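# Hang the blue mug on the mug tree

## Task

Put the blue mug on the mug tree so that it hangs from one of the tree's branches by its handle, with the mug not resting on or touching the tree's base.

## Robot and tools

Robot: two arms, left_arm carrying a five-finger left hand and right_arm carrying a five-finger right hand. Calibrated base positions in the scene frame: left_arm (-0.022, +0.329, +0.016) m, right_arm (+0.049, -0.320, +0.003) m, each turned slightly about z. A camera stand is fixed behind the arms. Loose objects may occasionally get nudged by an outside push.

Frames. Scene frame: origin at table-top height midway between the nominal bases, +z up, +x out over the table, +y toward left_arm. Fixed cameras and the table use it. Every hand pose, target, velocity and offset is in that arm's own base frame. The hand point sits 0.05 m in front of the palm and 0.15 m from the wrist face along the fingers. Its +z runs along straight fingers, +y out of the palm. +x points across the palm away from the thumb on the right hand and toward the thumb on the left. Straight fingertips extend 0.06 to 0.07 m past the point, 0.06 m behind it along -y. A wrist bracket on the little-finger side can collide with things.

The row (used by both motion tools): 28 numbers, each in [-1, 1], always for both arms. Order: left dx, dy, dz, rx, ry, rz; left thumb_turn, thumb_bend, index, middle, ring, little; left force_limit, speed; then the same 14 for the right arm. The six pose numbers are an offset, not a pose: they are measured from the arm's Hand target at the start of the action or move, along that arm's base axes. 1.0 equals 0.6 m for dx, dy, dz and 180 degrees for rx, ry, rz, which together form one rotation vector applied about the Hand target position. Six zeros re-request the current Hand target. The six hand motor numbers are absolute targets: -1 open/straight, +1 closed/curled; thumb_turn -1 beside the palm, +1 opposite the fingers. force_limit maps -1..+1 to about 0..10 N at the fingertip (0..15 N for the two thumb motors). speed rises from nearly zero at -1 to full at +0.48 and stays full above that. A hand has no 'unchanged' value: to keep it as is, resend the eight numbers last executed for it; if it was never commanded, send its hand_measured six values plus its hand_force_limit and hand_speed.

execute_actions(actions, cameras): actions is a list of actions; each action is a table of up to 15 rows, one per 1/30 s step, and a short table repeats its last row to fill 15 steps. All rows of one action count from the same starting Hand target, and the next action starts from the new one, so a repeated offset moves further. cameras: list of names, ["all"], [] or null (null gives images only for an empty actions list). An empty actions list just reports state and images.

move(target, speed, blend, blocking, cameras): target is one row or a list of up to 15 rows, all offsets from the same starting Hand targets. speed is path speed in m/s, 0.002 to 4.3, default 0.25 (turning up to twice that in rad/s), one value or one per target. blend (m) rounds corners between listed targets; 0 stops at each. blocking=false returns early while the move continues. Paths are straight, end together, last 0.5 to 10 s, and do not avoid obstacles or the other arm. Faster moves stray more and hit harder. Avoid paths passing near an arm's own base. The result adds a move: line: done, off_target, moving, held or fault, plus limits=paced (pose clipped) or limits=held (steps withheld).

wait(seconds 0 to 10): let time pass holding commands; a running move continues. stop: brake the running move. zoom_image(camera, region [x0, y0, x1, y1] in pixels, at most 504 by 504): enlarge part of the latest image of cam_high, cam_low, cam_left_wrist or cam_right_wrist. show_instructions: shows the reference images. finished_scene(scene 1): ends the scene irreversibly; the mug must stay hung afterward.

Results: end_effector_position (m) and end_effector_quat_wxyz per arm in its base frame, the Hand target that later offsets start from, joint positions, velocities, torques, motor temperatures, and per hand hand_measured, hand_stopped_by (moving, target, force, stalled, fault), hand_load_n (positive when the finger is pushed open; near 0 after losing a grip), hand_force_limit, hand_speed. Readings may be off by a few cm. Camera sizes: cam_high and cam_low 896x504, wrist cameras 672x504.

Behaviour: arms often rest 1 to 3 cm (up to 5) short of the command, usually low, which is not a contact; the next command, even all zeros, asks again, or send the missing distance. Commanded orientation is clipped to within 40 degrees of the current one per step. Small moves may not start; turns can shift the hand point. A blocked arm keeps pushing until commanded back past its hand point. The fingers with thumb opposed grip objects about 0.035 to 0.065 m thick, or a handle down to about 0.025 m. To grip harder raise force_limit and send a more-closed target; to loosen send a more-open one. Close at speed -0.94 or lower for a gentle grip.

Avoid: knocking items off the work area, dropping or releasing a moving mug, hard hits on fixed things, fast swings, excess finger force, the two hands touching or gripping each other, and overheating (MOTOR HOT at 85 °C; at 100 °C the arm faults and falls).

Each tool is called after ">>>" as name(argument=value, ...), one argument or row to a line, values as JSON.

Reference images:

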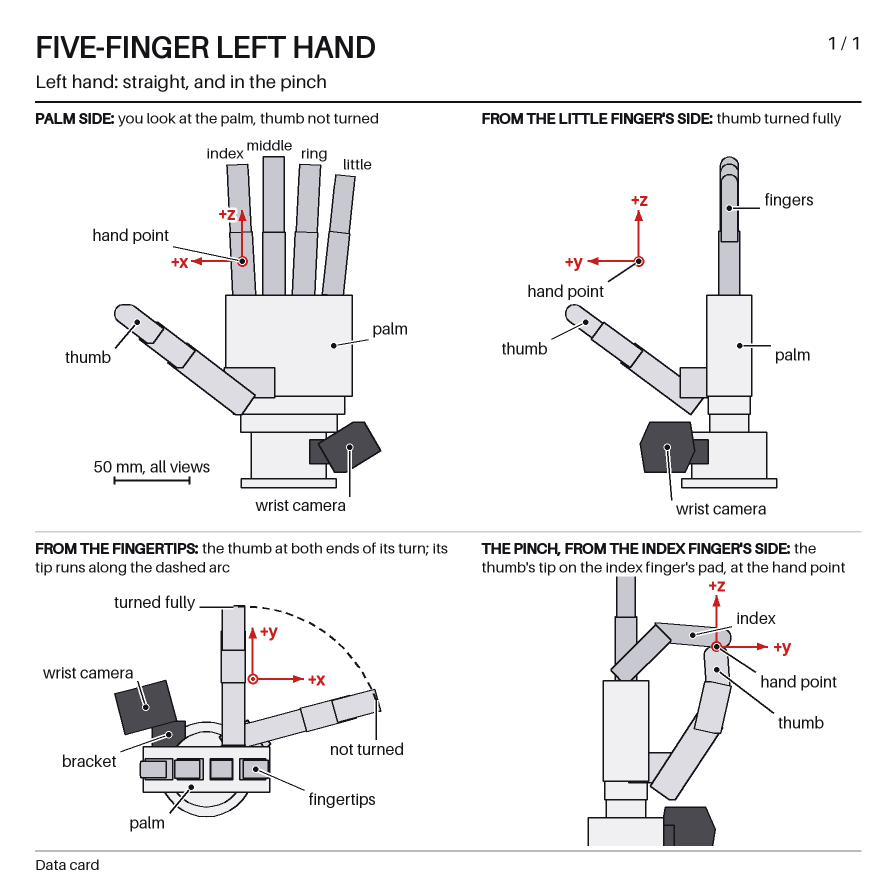

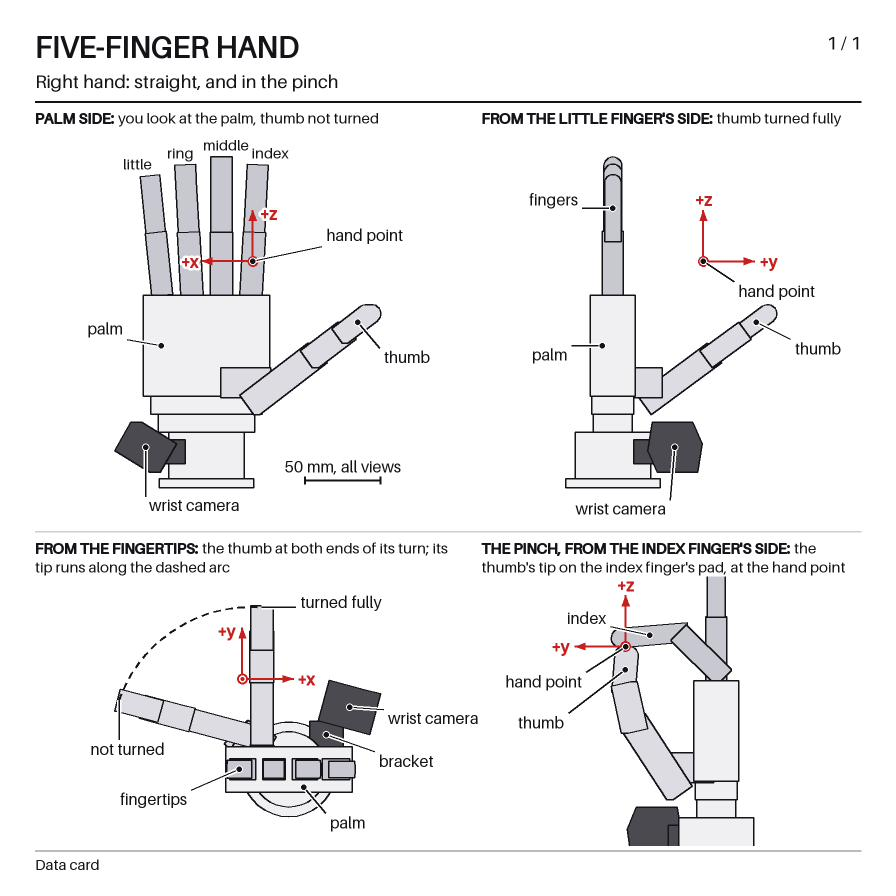

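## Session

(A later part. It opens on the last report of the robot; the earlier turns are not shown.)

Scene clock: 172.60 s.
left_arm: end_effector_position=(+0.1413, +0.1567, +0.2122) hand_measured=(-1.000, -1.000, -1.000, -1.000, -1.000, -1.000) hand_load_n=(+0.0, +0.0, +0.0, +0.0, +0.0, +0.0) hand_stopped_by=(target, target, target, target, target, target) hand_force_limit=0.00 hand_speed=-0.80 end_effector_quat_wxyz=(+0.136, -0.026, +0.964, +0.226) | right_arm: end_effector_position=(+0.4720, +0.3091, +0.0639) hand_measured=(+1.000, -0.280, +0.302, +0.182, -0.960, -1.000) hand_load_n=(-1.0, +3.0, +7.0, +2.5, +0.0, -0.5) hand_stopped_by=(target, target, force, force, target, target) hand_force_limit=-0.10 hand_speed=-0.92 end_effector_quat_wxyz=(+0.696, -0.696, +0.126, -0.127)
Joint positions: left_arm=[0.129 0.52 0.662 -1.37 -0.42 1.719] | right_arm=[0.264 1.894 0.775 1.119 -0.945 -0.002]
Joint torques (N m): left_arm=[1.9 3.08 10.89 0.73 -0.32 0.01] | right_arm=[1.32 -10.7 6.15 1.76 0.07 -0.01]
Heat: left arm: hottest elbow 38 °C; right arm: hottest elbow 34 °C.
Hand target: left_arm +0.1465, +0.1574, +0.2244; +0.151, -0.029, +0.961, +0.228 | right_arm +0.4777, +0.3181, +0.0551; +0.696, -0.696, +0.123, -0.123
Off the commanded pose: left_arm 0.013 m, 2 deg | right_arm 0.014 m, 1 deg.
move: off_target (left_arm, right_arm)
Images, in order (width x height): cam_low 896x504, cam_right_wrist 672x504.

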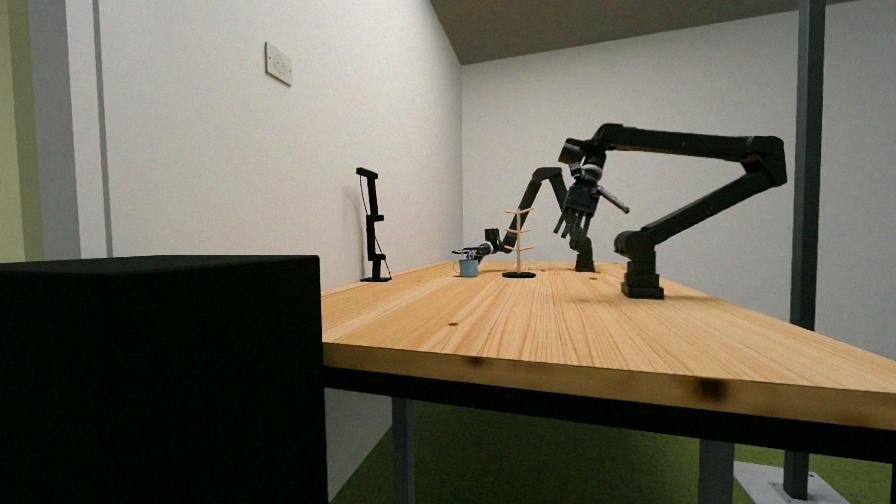

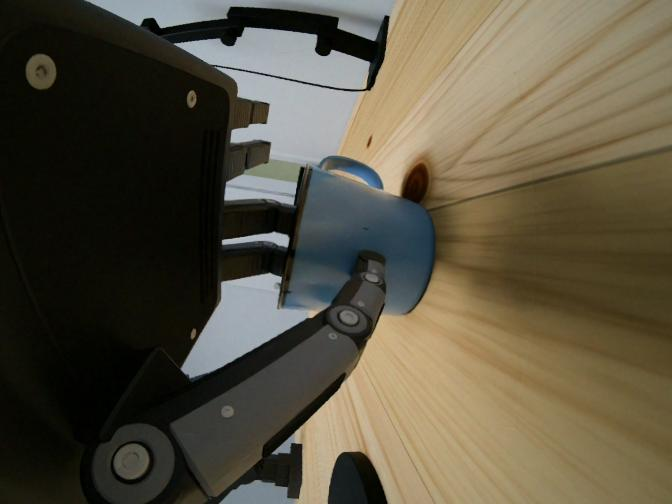

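>>> move(
  target=[0,0,0,0,0,0,-1,-1,-1,-1,-1,-1,0,-0.8, 0,0,0.003,0,0,0,1,-0.28,-0.1,-0.25,-0.96,-1,-0.1,-0.75],
  speed=0.04,
  cameras=["cam_low","cam_right_wrist","cam_high"],
)

>>> zoom_image(
  camera="cam_high",
  region=[380, 230, 490, 310],
)

>>> zoom_image(
  camera="cam_right_wrist",
  region=[250, 140, 502, 329],
)

Scene clock: 174.60 s.
left_arm: end_effector_position=(+0.1413, +0.1567, +0.2122) hand_measured=(-1.000, -1.000, -1.000, -1.000, -1.000, -1.000) hand_load_n=(+0.0, +0.0, +0.0, +0.0, +0.0, +0.0) hand_stopped_by=(target, target, target, target, target, target) hand_force_limit=0.00 hand_speed=-0.80 end_effector_quat_wxyz=(+0.136, -0.026, +0.964, +0.226) | right_arm: end_effector_position=(+0.4714, +0.3089, +0.0589) hand_measured=(+1.000, -0.280, -0.100, -0.250, -0.960, -1.000) hand_load_n=(+0.0, +0.0, +0.0, +0.0, -0.5, -0.5) hand_stopped_by=(target, target, target, target, target, target) hand_force_limit=-0.10 hand_speed=-0.75 end_effector_quat_wxyz=(+0.694, -0.697, +0.129, -0.124)
Joint positions: left_arm=[0.129 0.52 0.662 -1.37 -0.42 1.719] | right_arm=[0.264 1.904 0.775 1.119 -0.945 -0.002]
Joint torques (N m): left_arm=[1.85 2.84 10.91 0.95 -0.33 -0.02] | right_arm=[1.14 -11.93 6.11 1.69 0.06 0]
Heat: left arm: hottest elbow 38 °C; right arm: hottest elbow 34 °C.
Hand target: left_arm +0.1465, +0.1574, +0.2244; +0.151, -0.029, +0.961, +0.228 | right_arm +0.4778, +0.3181, +0.0569; +0.696, -0.696, +0.123, -0.123
Off the commanded pose: left_arm 0.013 m, 2 deg | right_arm 0.011 m, 1 deg.
move: off_target (left_arm, right_arm)
Images, in order (width x height): cam_high 896x504, cam_low 896x504, cam_right_wrist 672x504.

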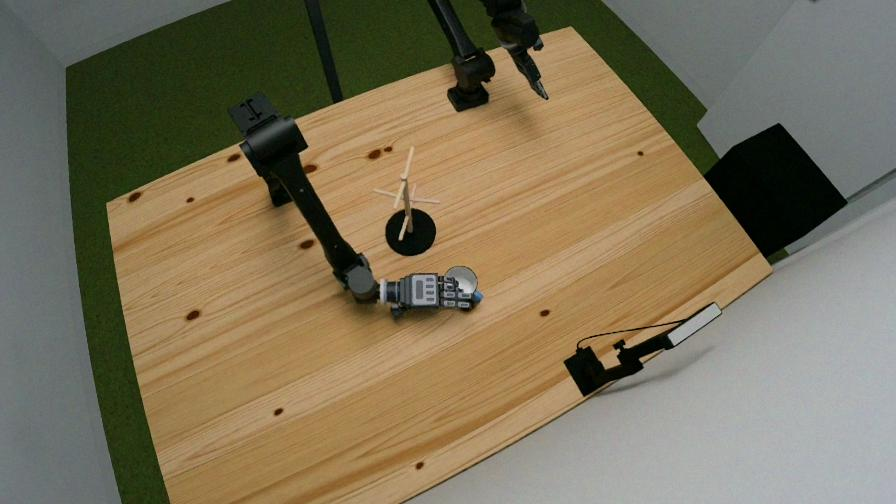

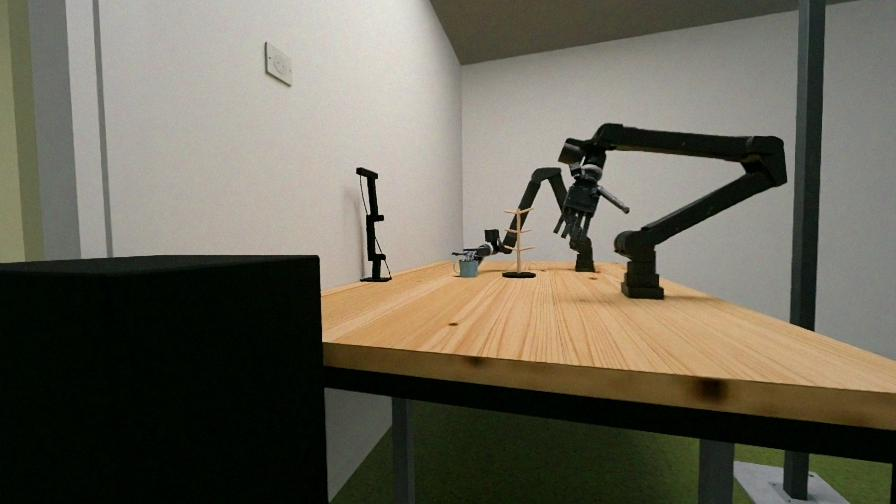

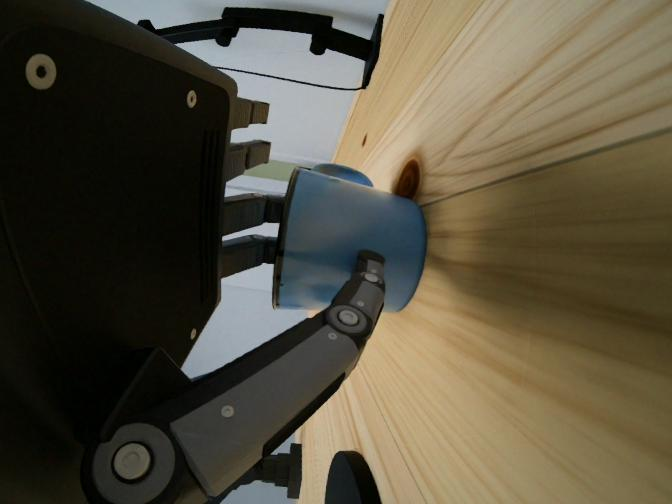

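Scaled by 4.582 from the camera's 896x504 image, which has a finer 1280x720 frame.

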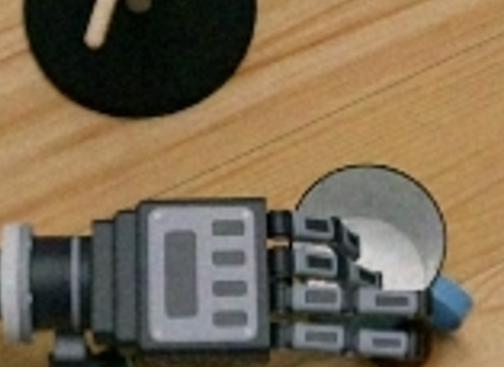

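Scaled by 2.000 from the camera's 672x504 image, which has a finer 960x720 frame.

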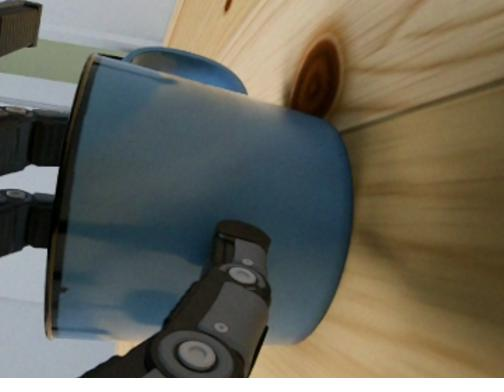

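>>> move(
  target=[
    [0,0,0,0,0,0,-1,-1,-1,-1,-1,-1,0,-0.8, 0,0,0.02,0,0,0,1,-0.46,-0.5,-0.65,-0.96,-1,-0.1,-0.3],
    [0,0,0,0,0,0,-1,-1,-1,-1,-1,-1,0,-0.8, 0,0,0.2,0,0,0,1,-0.46,-0.5,-0.65,-0.96,-1,-0.1,-0.3],
    [0,0,0,0,0,0,-1,-1,-1,-1,-1,-1,0,-0.8, -0.1863,-0.4152,0.3218,0,0,-0.1389,1,-0.46,-0.5,-0.65,-0.96,-1,-0.1,-0.3],
  ],
  speed=[0.05,0.12,0.25],
  blend=[0.005,0.04,0],
  cameras=["cam_low","cam_right_wrist","cam_high"],
)

>>> zoom_image(
  camera="cam_high",
  region=[360, 130, 520, 310],
)

Scene clock: 182.37 s.
left_arm: end_effector_position=(+0.1413, +0.1567, +0.2122) hand_measured=(-1.000, -1.000, -1.000, -1.000, -1.000, -1.000) hand_load_n=(+0.0, +0.0, +0.0, +0.0, +0.0, +0.0) hand_stopped_by=(target, target, target, target, target, target) hand_force_limit=0.00 hand_speed=-0.80 end_effector_quat_wxyz=(+0.136, -0.026, +0.964, +0.226) | right_arm: end_effector_position=(+0.3677, +0.0738, +0.2505) hand_measured=(+1.000, -0.460, -0.500, -0.650, -0.960, -1.000) hand_load_n=(+0.0, +0.0, +0.0, +0.0, +0.0, +0.0) hand_stopped_by=(target, target, target, target, target, target) hand_force_limit=-0.10 hand_speed=-0.30 end_effector_quat_wxyz=(+0.656, -0.654, +0.266, -0.267)
Joint positions: left_arm=[0.129 0.52 0.662 -1.37 -0.42 1.719] | right_arm=[-0.328 0.93 0.484 0.449 -1.126 0.004]
Joint torques (N m): left_arm=[1.2 2.78 10.97 1.05 -0.25 -0.01] | right_arm=[-1.49 -3.49 7.25 1.07 -0.06 -0.04]
Heat: left arm: hottest elbow 38 °C; right arm: hottest elbow 34 °C.
Hand target: left_arm +0.1465, +0.1574, +0.2244; +0.151, -0.029, +0.961, +0.228 | right_arm +0.3660, +0.0690, +0.2500; +0.653, -0.653, +0.271, -0.270
Off the commanded pose: left_arm 0.013 m, 2 deg | right_arm 0.005 m, 1 deg.
move: off_target (left_arm)
Images, in order (width x height): cam_high 896x504, cam_low 896x504, cam_right_wrist 672x504.

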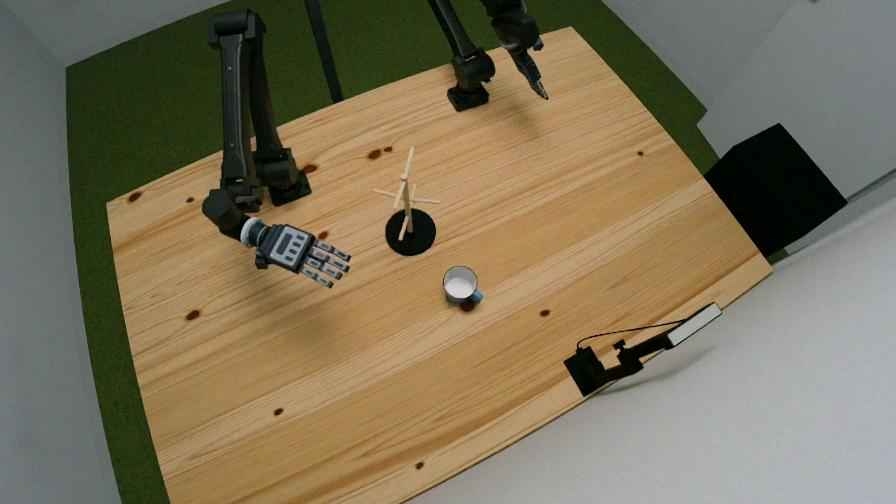

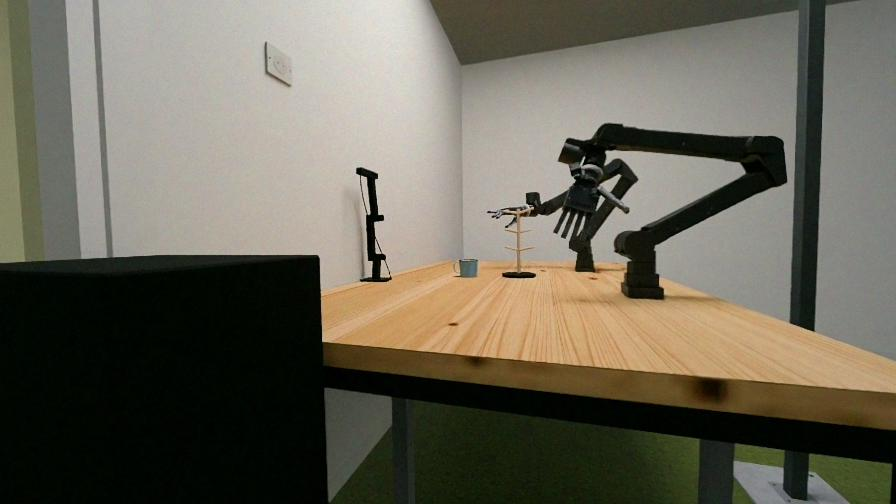

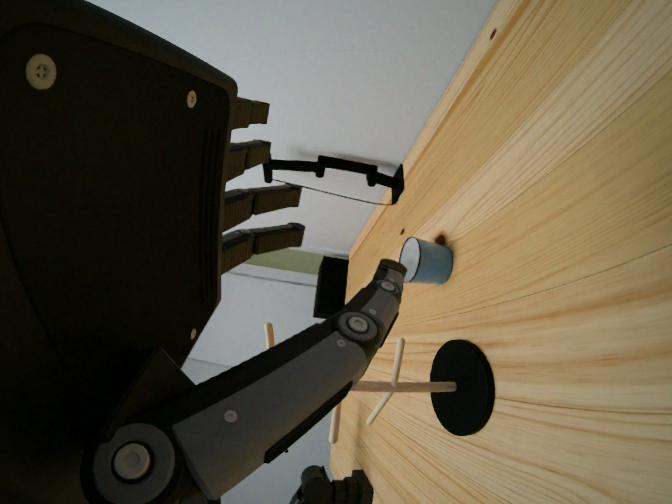

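Scaled by 2.800 from the camera's 896x504 image, which has a finer 1280x720 frame.

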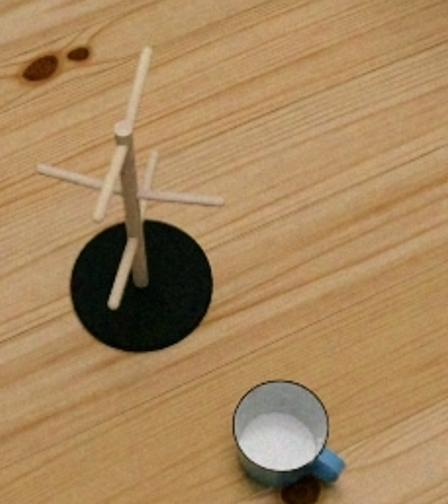

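>>> zoom_image(
  camera="cam_high",
  region=[430, 255, 500, 320],
)

>>> zoom_image(
  camera="cam_low",
  region=[435, 245, 555, 290],
)

>>> zoom_image(
  camera="cam_right_wrist",
  region=[370, 210, 500, 310],
)

Scaled by 7.200 from the camera's 896x504 image, which has a finer 1280x720 frame.

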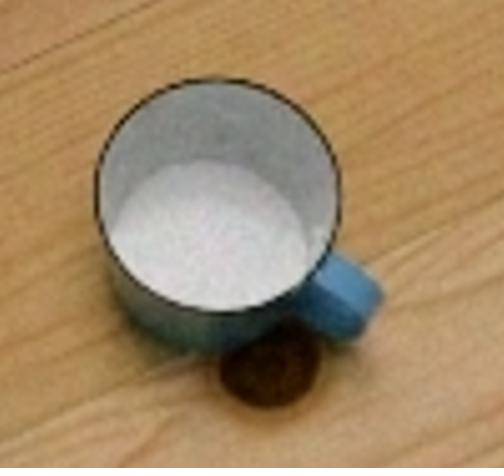

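Scaled by 4.200 from the camera's 896x504 image, which has a finer 1280x720 frame.

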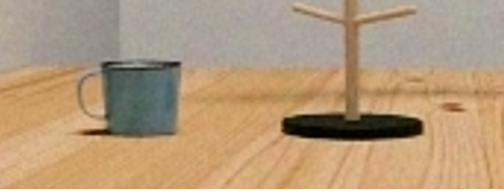

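Scaled by 3.877 from the camera's 672x504 image, which has a finer 960x720 frame.

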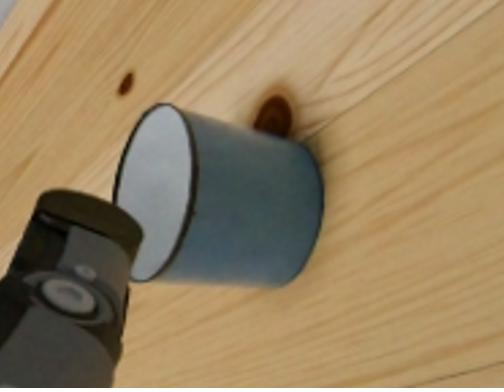

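>>> move(
  target=[
    [0.4225,-0.3457,0.0927,-0.6086,-0.2111,0.0790,1,-0.46,-0.5,-0.65,-0.96,-1,0.2,0, 0,0,0,0,0,0,1,-0.46,-0.5,-0.65,-0.96,-1,-0.1,-0.3],
    [0.6758,-0.694,-0.0907,-0.6358,-0.0854,-0.0021,1,-0.46,-0.5,-0.65,-0.96,-1,0.2,0, 0,0,0,0,0,0,1,-0.46,-0.5,-0.65,-0.96,-1,-0.1,-0.3],
  ],
  speed=[0.35,0.25],
  blend=[0.05,0],
  cameras=["all"],
)

>>> zoom_image(
  camera="cam_high",
  region=[420, 190, 540, 310],
)

>>> zoom_image(
  camera="cam_left_wrist",
  region=[230, 120, 482, 320],
)

Scene clock: 201.53 s.
left_arm: end_effector_position=(+0.5356, -0.2532, +0.1488) hand_measured=(+1.000, -0.460, -0.500, -0.650, -0.960, -1.000) hand_load_n=(+0.0, +0.0, +0.0, +0.0, +0.0, +0.0) hand_stopped_by=(target, target, target, target, target, target) hand_force_limit=0.20 hand_speed=0.00 end_effector_quat_wxyz=(+0.151, -0.184, +0.696, -0.678) | right_arm: end_effector_position=(+0.3677, +0.0738, +0.2505) hand_measured=(+1.000, -0.460, -0.500, -0.650, -0.960, -1.000) hand_load_n=(+0.0, +0.0, +0.0, +0.0, +0.0, +0.0) hand_stopped_by=(target, target, target, target, target, target) hand_force_limit=-0.10 hand_speed=-0.30 end_effector_quat_wxyz=(+0.656, -0.654, +0.266, -0.267)
Joint positions: left_arm=[-0.14 1.715 0.907 0.747 0.953 0.011] | right_arm=[-0.328 0.93 0.484 0.449 -1.126 0.004]
Joint torques (N m): left_arm=[0.91 -12.34 11.07 2.19 0.28 -0.11] | right_arm=[-1.38 -3.49 7.31 1.11 -0.05 -0.05]
Heat: left arm: hottest elbow 38 °C; right arm: hottest elbow 35 °C.
Hand target: left_arm +0.5519, -0.2592, +0.1699; +0.165, -0.165, +0.687, -0.688 | right_arm +0.3661, +0.0689, +0.2501; +0.653, -0.653, +0.270, -0.271
Off the commanded pose: left_arm 0.027 m, 3 deg | right_arm 0.005 m, 1 deg.
move: off_target (left_arm)

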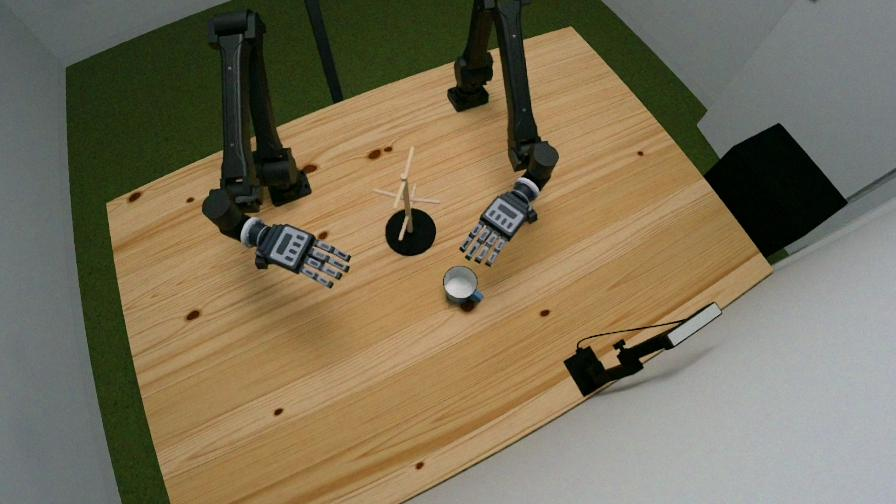

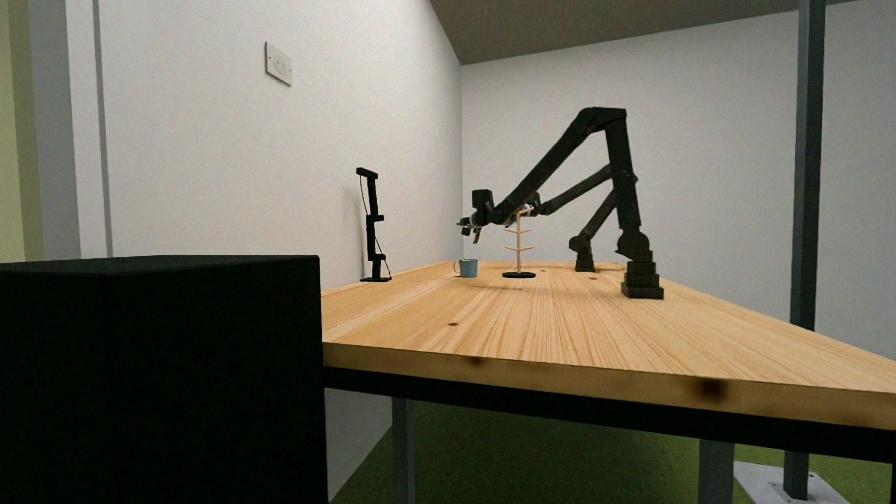

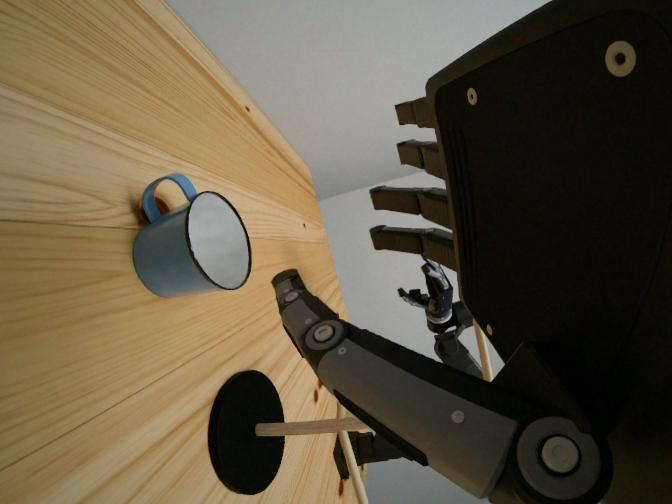

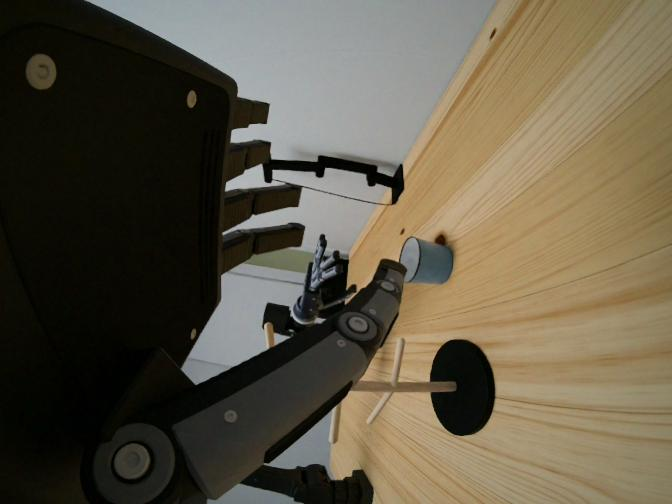

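Scaled by 4.200 from the camera's 896x504 image, which has a finer 1280x720 frame.

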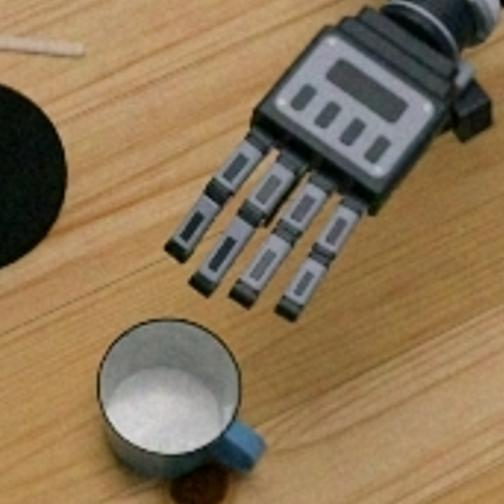

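Scaled by 2.000 from the camera's 672x504 image, which has a finer 960x720 frame.

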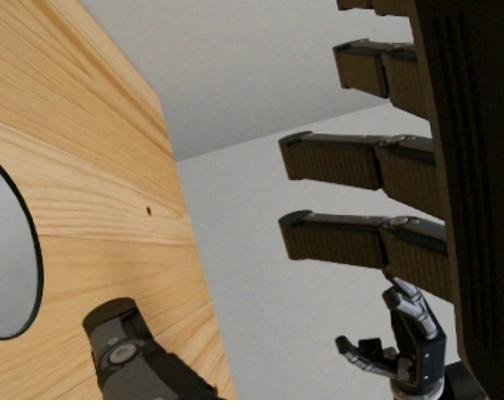

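>>> move(
  target=[0.0337,-0.0107,-0.05,0,0,0,1,-0.46,-0.5,-0.65,-0.96,-1,0.2,0, 0,0,0,0,0,0,1,-0.46,-0.5,-0.65,-0.96,-1,-0.1,-0.3],
  speed=0.1,
  cameras=["cam_high","cam_low","cam_left_wrist"],
)

>>> zoom_image(
  camera="cam_high",
  region=[420, 200, 520, 310],
)

>>> zoom_image(
  camera="cam_low",
  region=[430, 180, 550, 290],
)

Scene clock: 209.37 s.
left_arm: end_effector_position=(+0.5563, -0.2568, +0.1191) hand_measured=(+1.000, -0.460, -0.500, -0.650, -0.960, -1.000) hand_load_n=(+0.0, +0.0, +0.0, -0.5, +0.0, +0.0) hand_stopped_by=(target, target, target, target, target, target) hand_force_limit=0.20 hand_speed=0.00 end_effector_quat_wxyz=(+0.151, -0.184, +0.696, -0.678) | right_arm: end_effector_position=(+0.3677, +0.0738, +0.2505) hand_measured=(+1.000, -0.460, -0.500, -0.650, -0.960, -1.000) hand_load_n=(+0.0, +0.0, +0.0, +0.0, +0.0, +0.0) hand_stopped_by=(target, target, target, target, target, target) hand_force_limit=-0.10 hand_speed=-0.30 end_effector_quat_wxyz=(+0.656, -0.654, +0.266, -0.267)
Joint positions: left_arm=[-0.141 1.821 0.954 0.805 0.952 0.01] | right_arm=[-0.328 0.93 0.484 0.449 -1.126 0.004]
Joint torques (N m): left_arm=[0.97 -13.27 10.35 2.13 0.05 -0.09] | right_arm=[-1.44 -3.55 7.28 1.1 -0.06 -0.05]
Heat: left arm: hottest elbow 39 °C; right arm: hottest elbow 35 °C.
Hand target: left_arm +0.5721, -0.2657, +0.1400; +0.165, -0.165, +0.687, -0.688 | right_arm +0.3661, +0.0689, +0.2501; +0.653, -0.653, +0.270, -0.271
Off the commanded pose: left_arm 0.028 m, 3 deg | right_arm 0.005 m, 1 deg.
move: off_target (left_arm)
Images, in order (width x height): cam_high 896x504, cam_low 896x504, cam_left_wrist 672x504.

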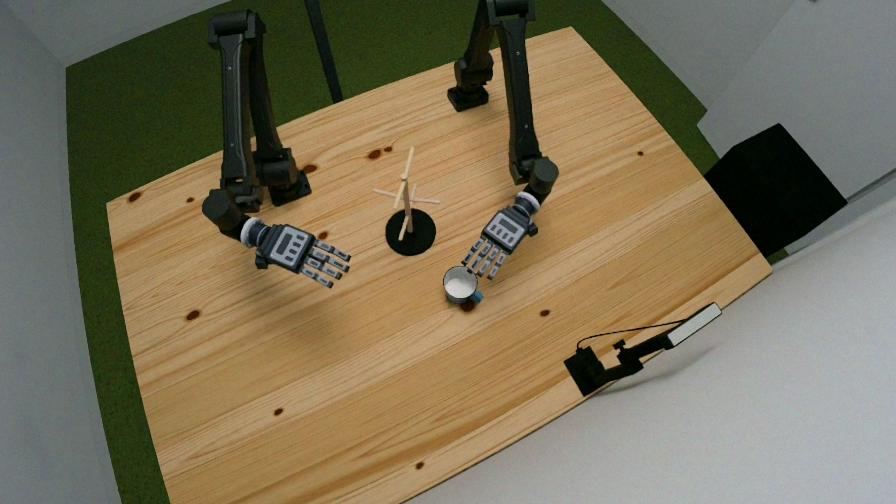

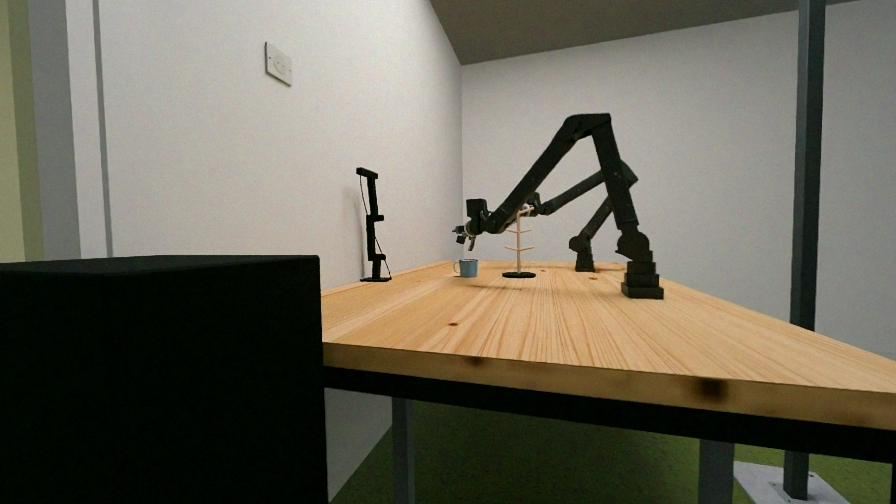

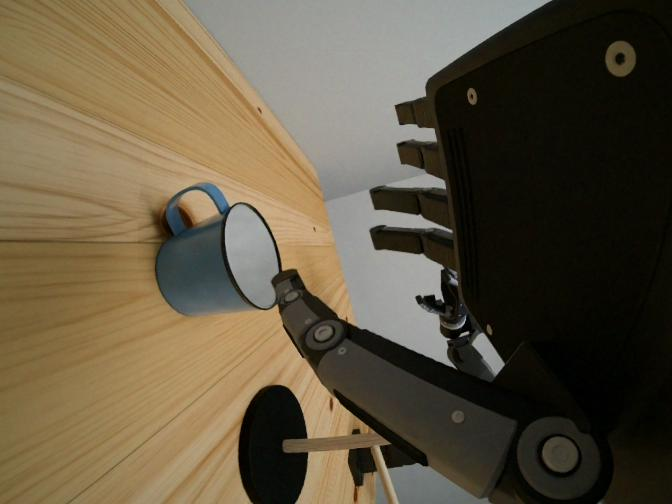

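Scaled by 4.582 from the camera's 896x504 image, which has a finer 1280x720 frame.

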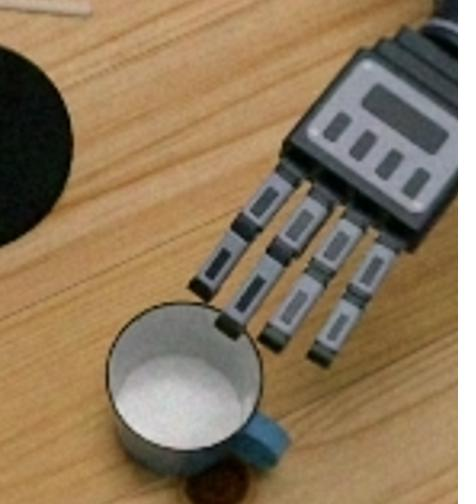

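Scaled by 4.200 from the camera's 896x504 image, which has a finer 1280x720 frame.

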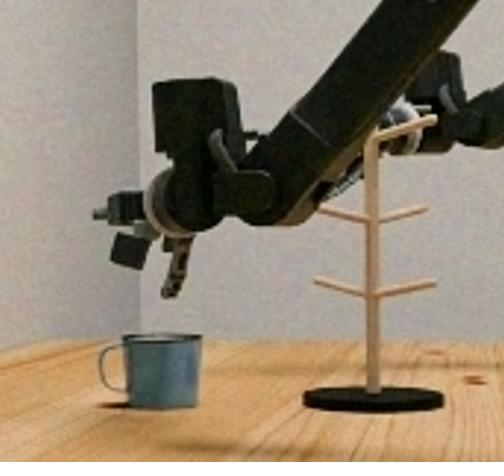

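>>> move(
  target=[0.0138,-0.0267,-0.0817,0,0,0,1,-0.46,-0.5,-0.65,-0.96,-1,0.2,0, 0,0,0,0,0,0,1,-0.46,-0.5,-0.65,-0.96,-1,-0.1,-0.3],
  speed=0.08,
  cameras=["cam_high","cam_low","cam_left_wrist"],
)

>>> zoom_image(
  camera="cam_high",
  region=[420, 200, 520, 310],
)

>>> zoom_image(
  camera="cam_low",
  region=[430, 180, 550, 290],
)

Scene clock: 214.87 s.
left_arm: end_effector_position=(+0.5652, -0.2727, +0.0741) hand_measured=(+1.000, -0.460, -0.500, -0.650, -0.960, -1.000) hand_load_n=(+0.5, +0.5, +0.0, +0.0, +0.0, +0.0) hand_stopped_by=(target, target, target, target, target, target) hand_force_limit=0.20 hand_speed=0.00 end_effector_quat_wxyz=(+0.153, -0.182, +0.695, -0.678) | right_arm: end_effector_position=(+0.3677, +0.0738, +0.2505) hand_measured=(+1.000, -0.460, -0.500, -0.650, -0.960, -1.000) hand_load_n=(+0.0, +0.0, +0.0, +0.0, +0.0, +0.0) hand_stopped_by=(target, target, target, target, target, target) hand_force_limit=-0.10 hand_speed=-0.30 end_effector_quat_wxyz=(+0.656, -0.654, +0.266, -0.267)
Joint positions: left_arm=[-0.169 1.943 0.976 0.912 0.924 0.01] | right_arm=[-0.328 0.93 0.484 0.449 -1.126 0.004]
Joint torques (N m): left_arm=[-0.5 -14.15 9.48 2.18 0 -0.1] | right_arm=[-1.49 -3.55 7.25 1.1 -0.05 -0.05]
Heat: left arm: hottest elbow 38 °C; right arm: hottest elbow 35 °C.
Hand target: left_arm +0.5805, -0.2816, +0.0909; +0.165, -0.165, +0.687, -0.688 | right_arm +0.3661, +0.0689, +0.2501; +0.653, -0.653, +0.270, -0.271
Off the commanded pose: left_arm 0.024 m, 3 deg | right_arm 0.005 m, 1 deg.
move: off_target (left_arm)
Images, in order (width x height): cam_high 896x504, cam_low 896x504, cam_left_wrist 672x504.

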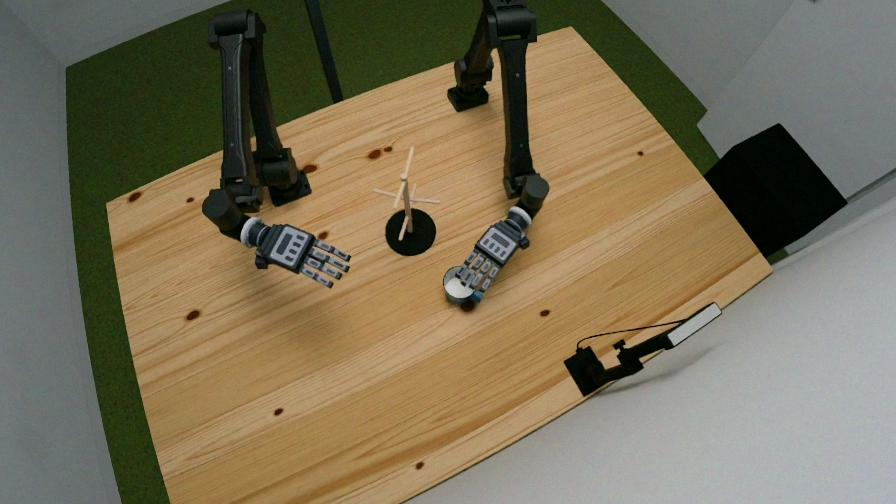

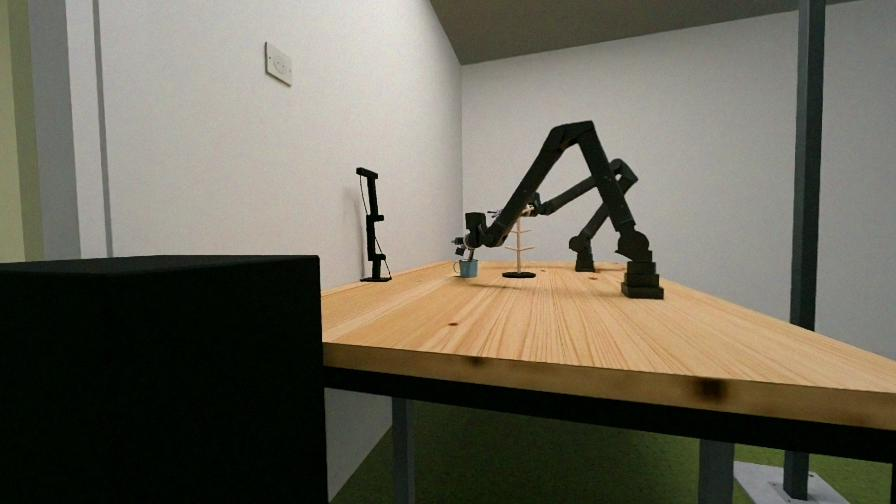

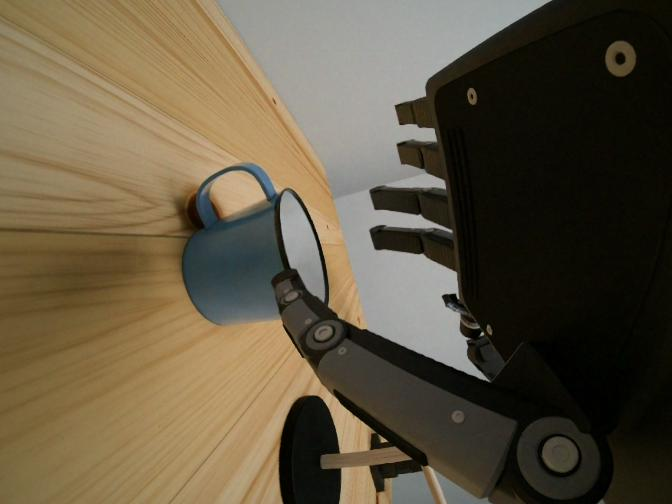

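Scaled by 4.582 from the camera's 896x504 image, which has a finer 1280x720 frame.

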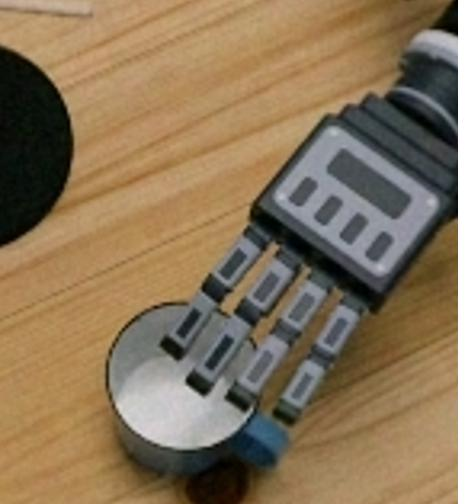

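Scaled by 4.200 from the camera's 896x504 image, which has a finer 1280x720 frame.

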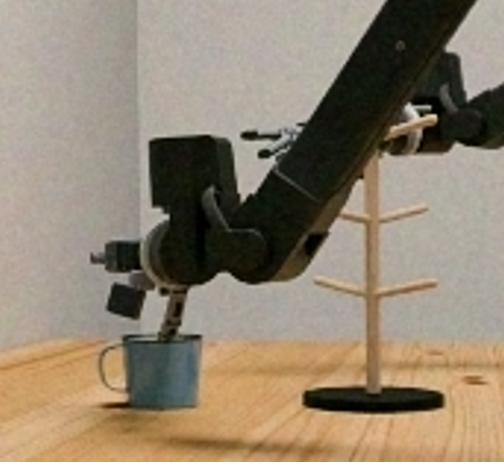

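>>> move(
  target=[-0.0083,0.0017,-0.0567,0,0,0,1,-0.46,-0.5,-0.65,-0.96,-1,0.2,0, 0,0,0,0,0,0,1,-0.46,-0.5,-0.65,-0.96,-1,-0.1,-0.3],
  speed=0.07,
  cameras=["cam_high","cam_low","cam_left_wrist"],
)

>>> zoom_image(
  camera="cam_high",
  region=[420, 200, 520, 310],
)

>>> zoom_image(
  camera="cam_low",
  region=[440, 215, 540, 290],
)

>>> zoom_image(
  camera="cam_left_wrist",
  region=[170, 140, 422, 329],
)

Scene clock: 217.67 s.
left_arm: end_effector_position=(+0.5661, -0.2728, +0.0455) hand_measured=(+1.000, -0.460, -0.500, -0.650, -0.960, -1.000) hand_load_n=(+0.0, +0.0, +0.0, -0.5, +0.0, +0.0) hand_stopped_by=(target, target, target, target, target, target) hand_force_limit=0.20 hand_speed=0.00 end_effector_quat_wxyz=(+0.157, -0.177, +0.694, -0.680) | right_arm: end_effector_position=(+0.3677, +0.0738, +0.2505) hand_measured=(+1.000, -0.460, -0.500, -0.650, -0.960, -1.000) hand_load_n=(+0.0, +0.0, +0.0, +0.0, +0.0, +0.0) hand_stopped_by=(target, target, target, target, target, target) hand_force_limit=-0.10 hand_speed=-0.30 end_effector_quat_wxyz=(+0.656, -0.654, +0.266, -0.267)
Joint positions: left_arm=[-0.169 2.017 0.976 0.999 0.924 0.01] | right_arm=[-0.328 0.93 0.484 0.449 -1.126 0.004]
Joint torques (N m): left_arm=[0.67 -14.51 7.76 2.06 -0.02 -0.11] | right_arm=[-1.49 -3.49 7.23 1.11 -0.05 -0.06]
Heat: left arm: hottest elbow 38 °C; right arm: hottest elbow 35 °C.
Hand target: left_arm +0.5755, -0.2805, +0.0570; +0.165, -0.165, +0.687, -0.688 | right_arm +0.3661, +0.0689, +0.2501; +0.653, -0.653, +0.270, -0.271
Off the commanded pose: left_arm 0.017 m, 2 deg | right_arm 0.005 m, 1 deg.
move: off_target (left_arm)
Images, in order (width x height): cam_high 896x504, cam_low 896x504, cam_left_wrist 672x504.

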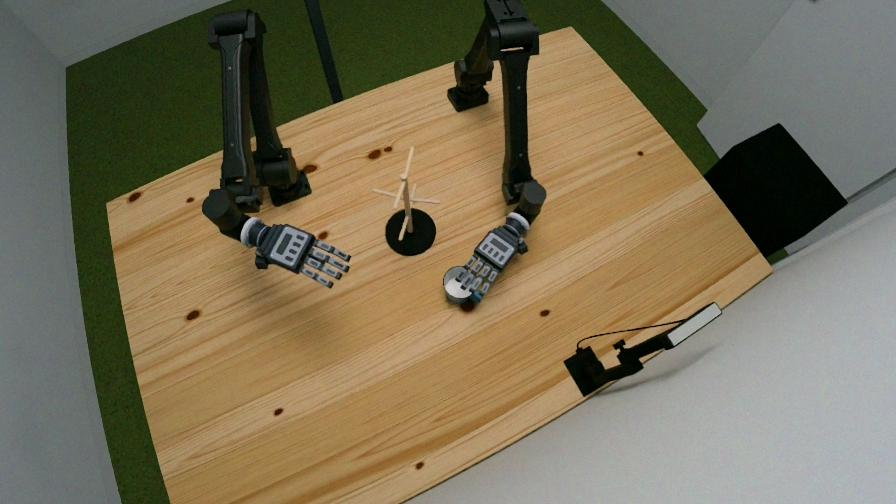

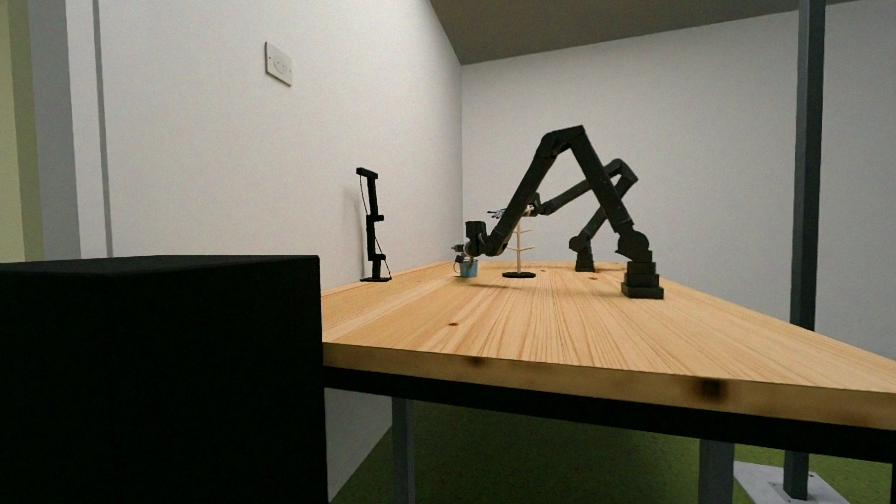

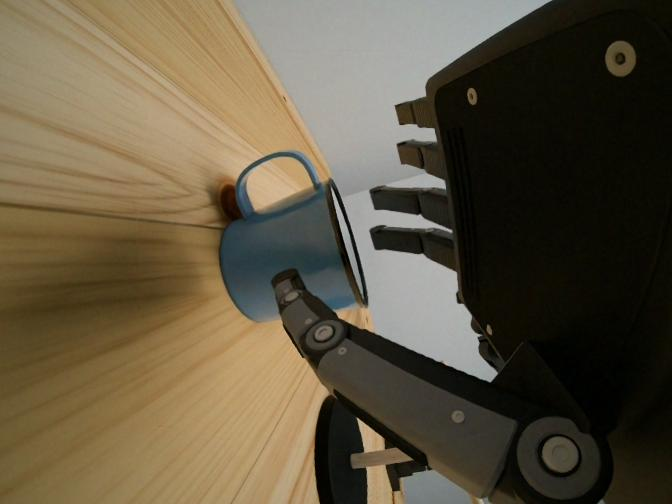

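Scaled by 4.582 from the camera's 896x504 image, which has a finer 1280x720 frame.

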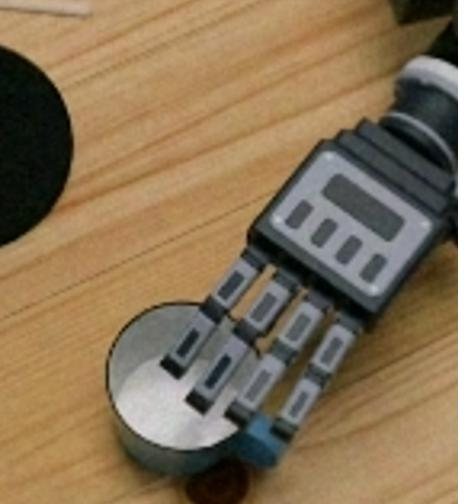

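Scaled by 5.040 from the camera's 896x504 image, which has a finer 1280x720 frame.

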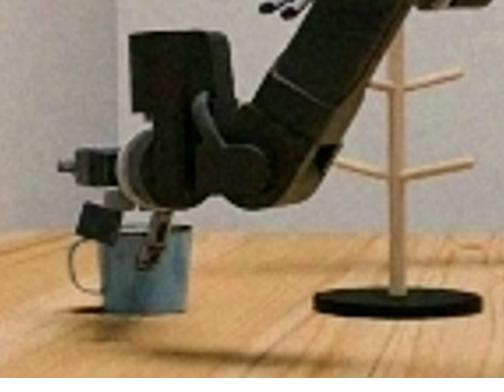

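Scaled by 2.000 from the camera's 672x504 image, which has a finer 960x720 frame.

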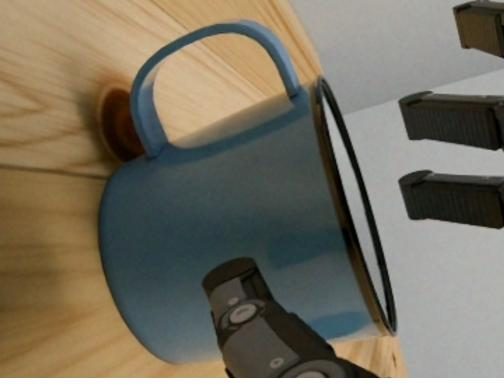

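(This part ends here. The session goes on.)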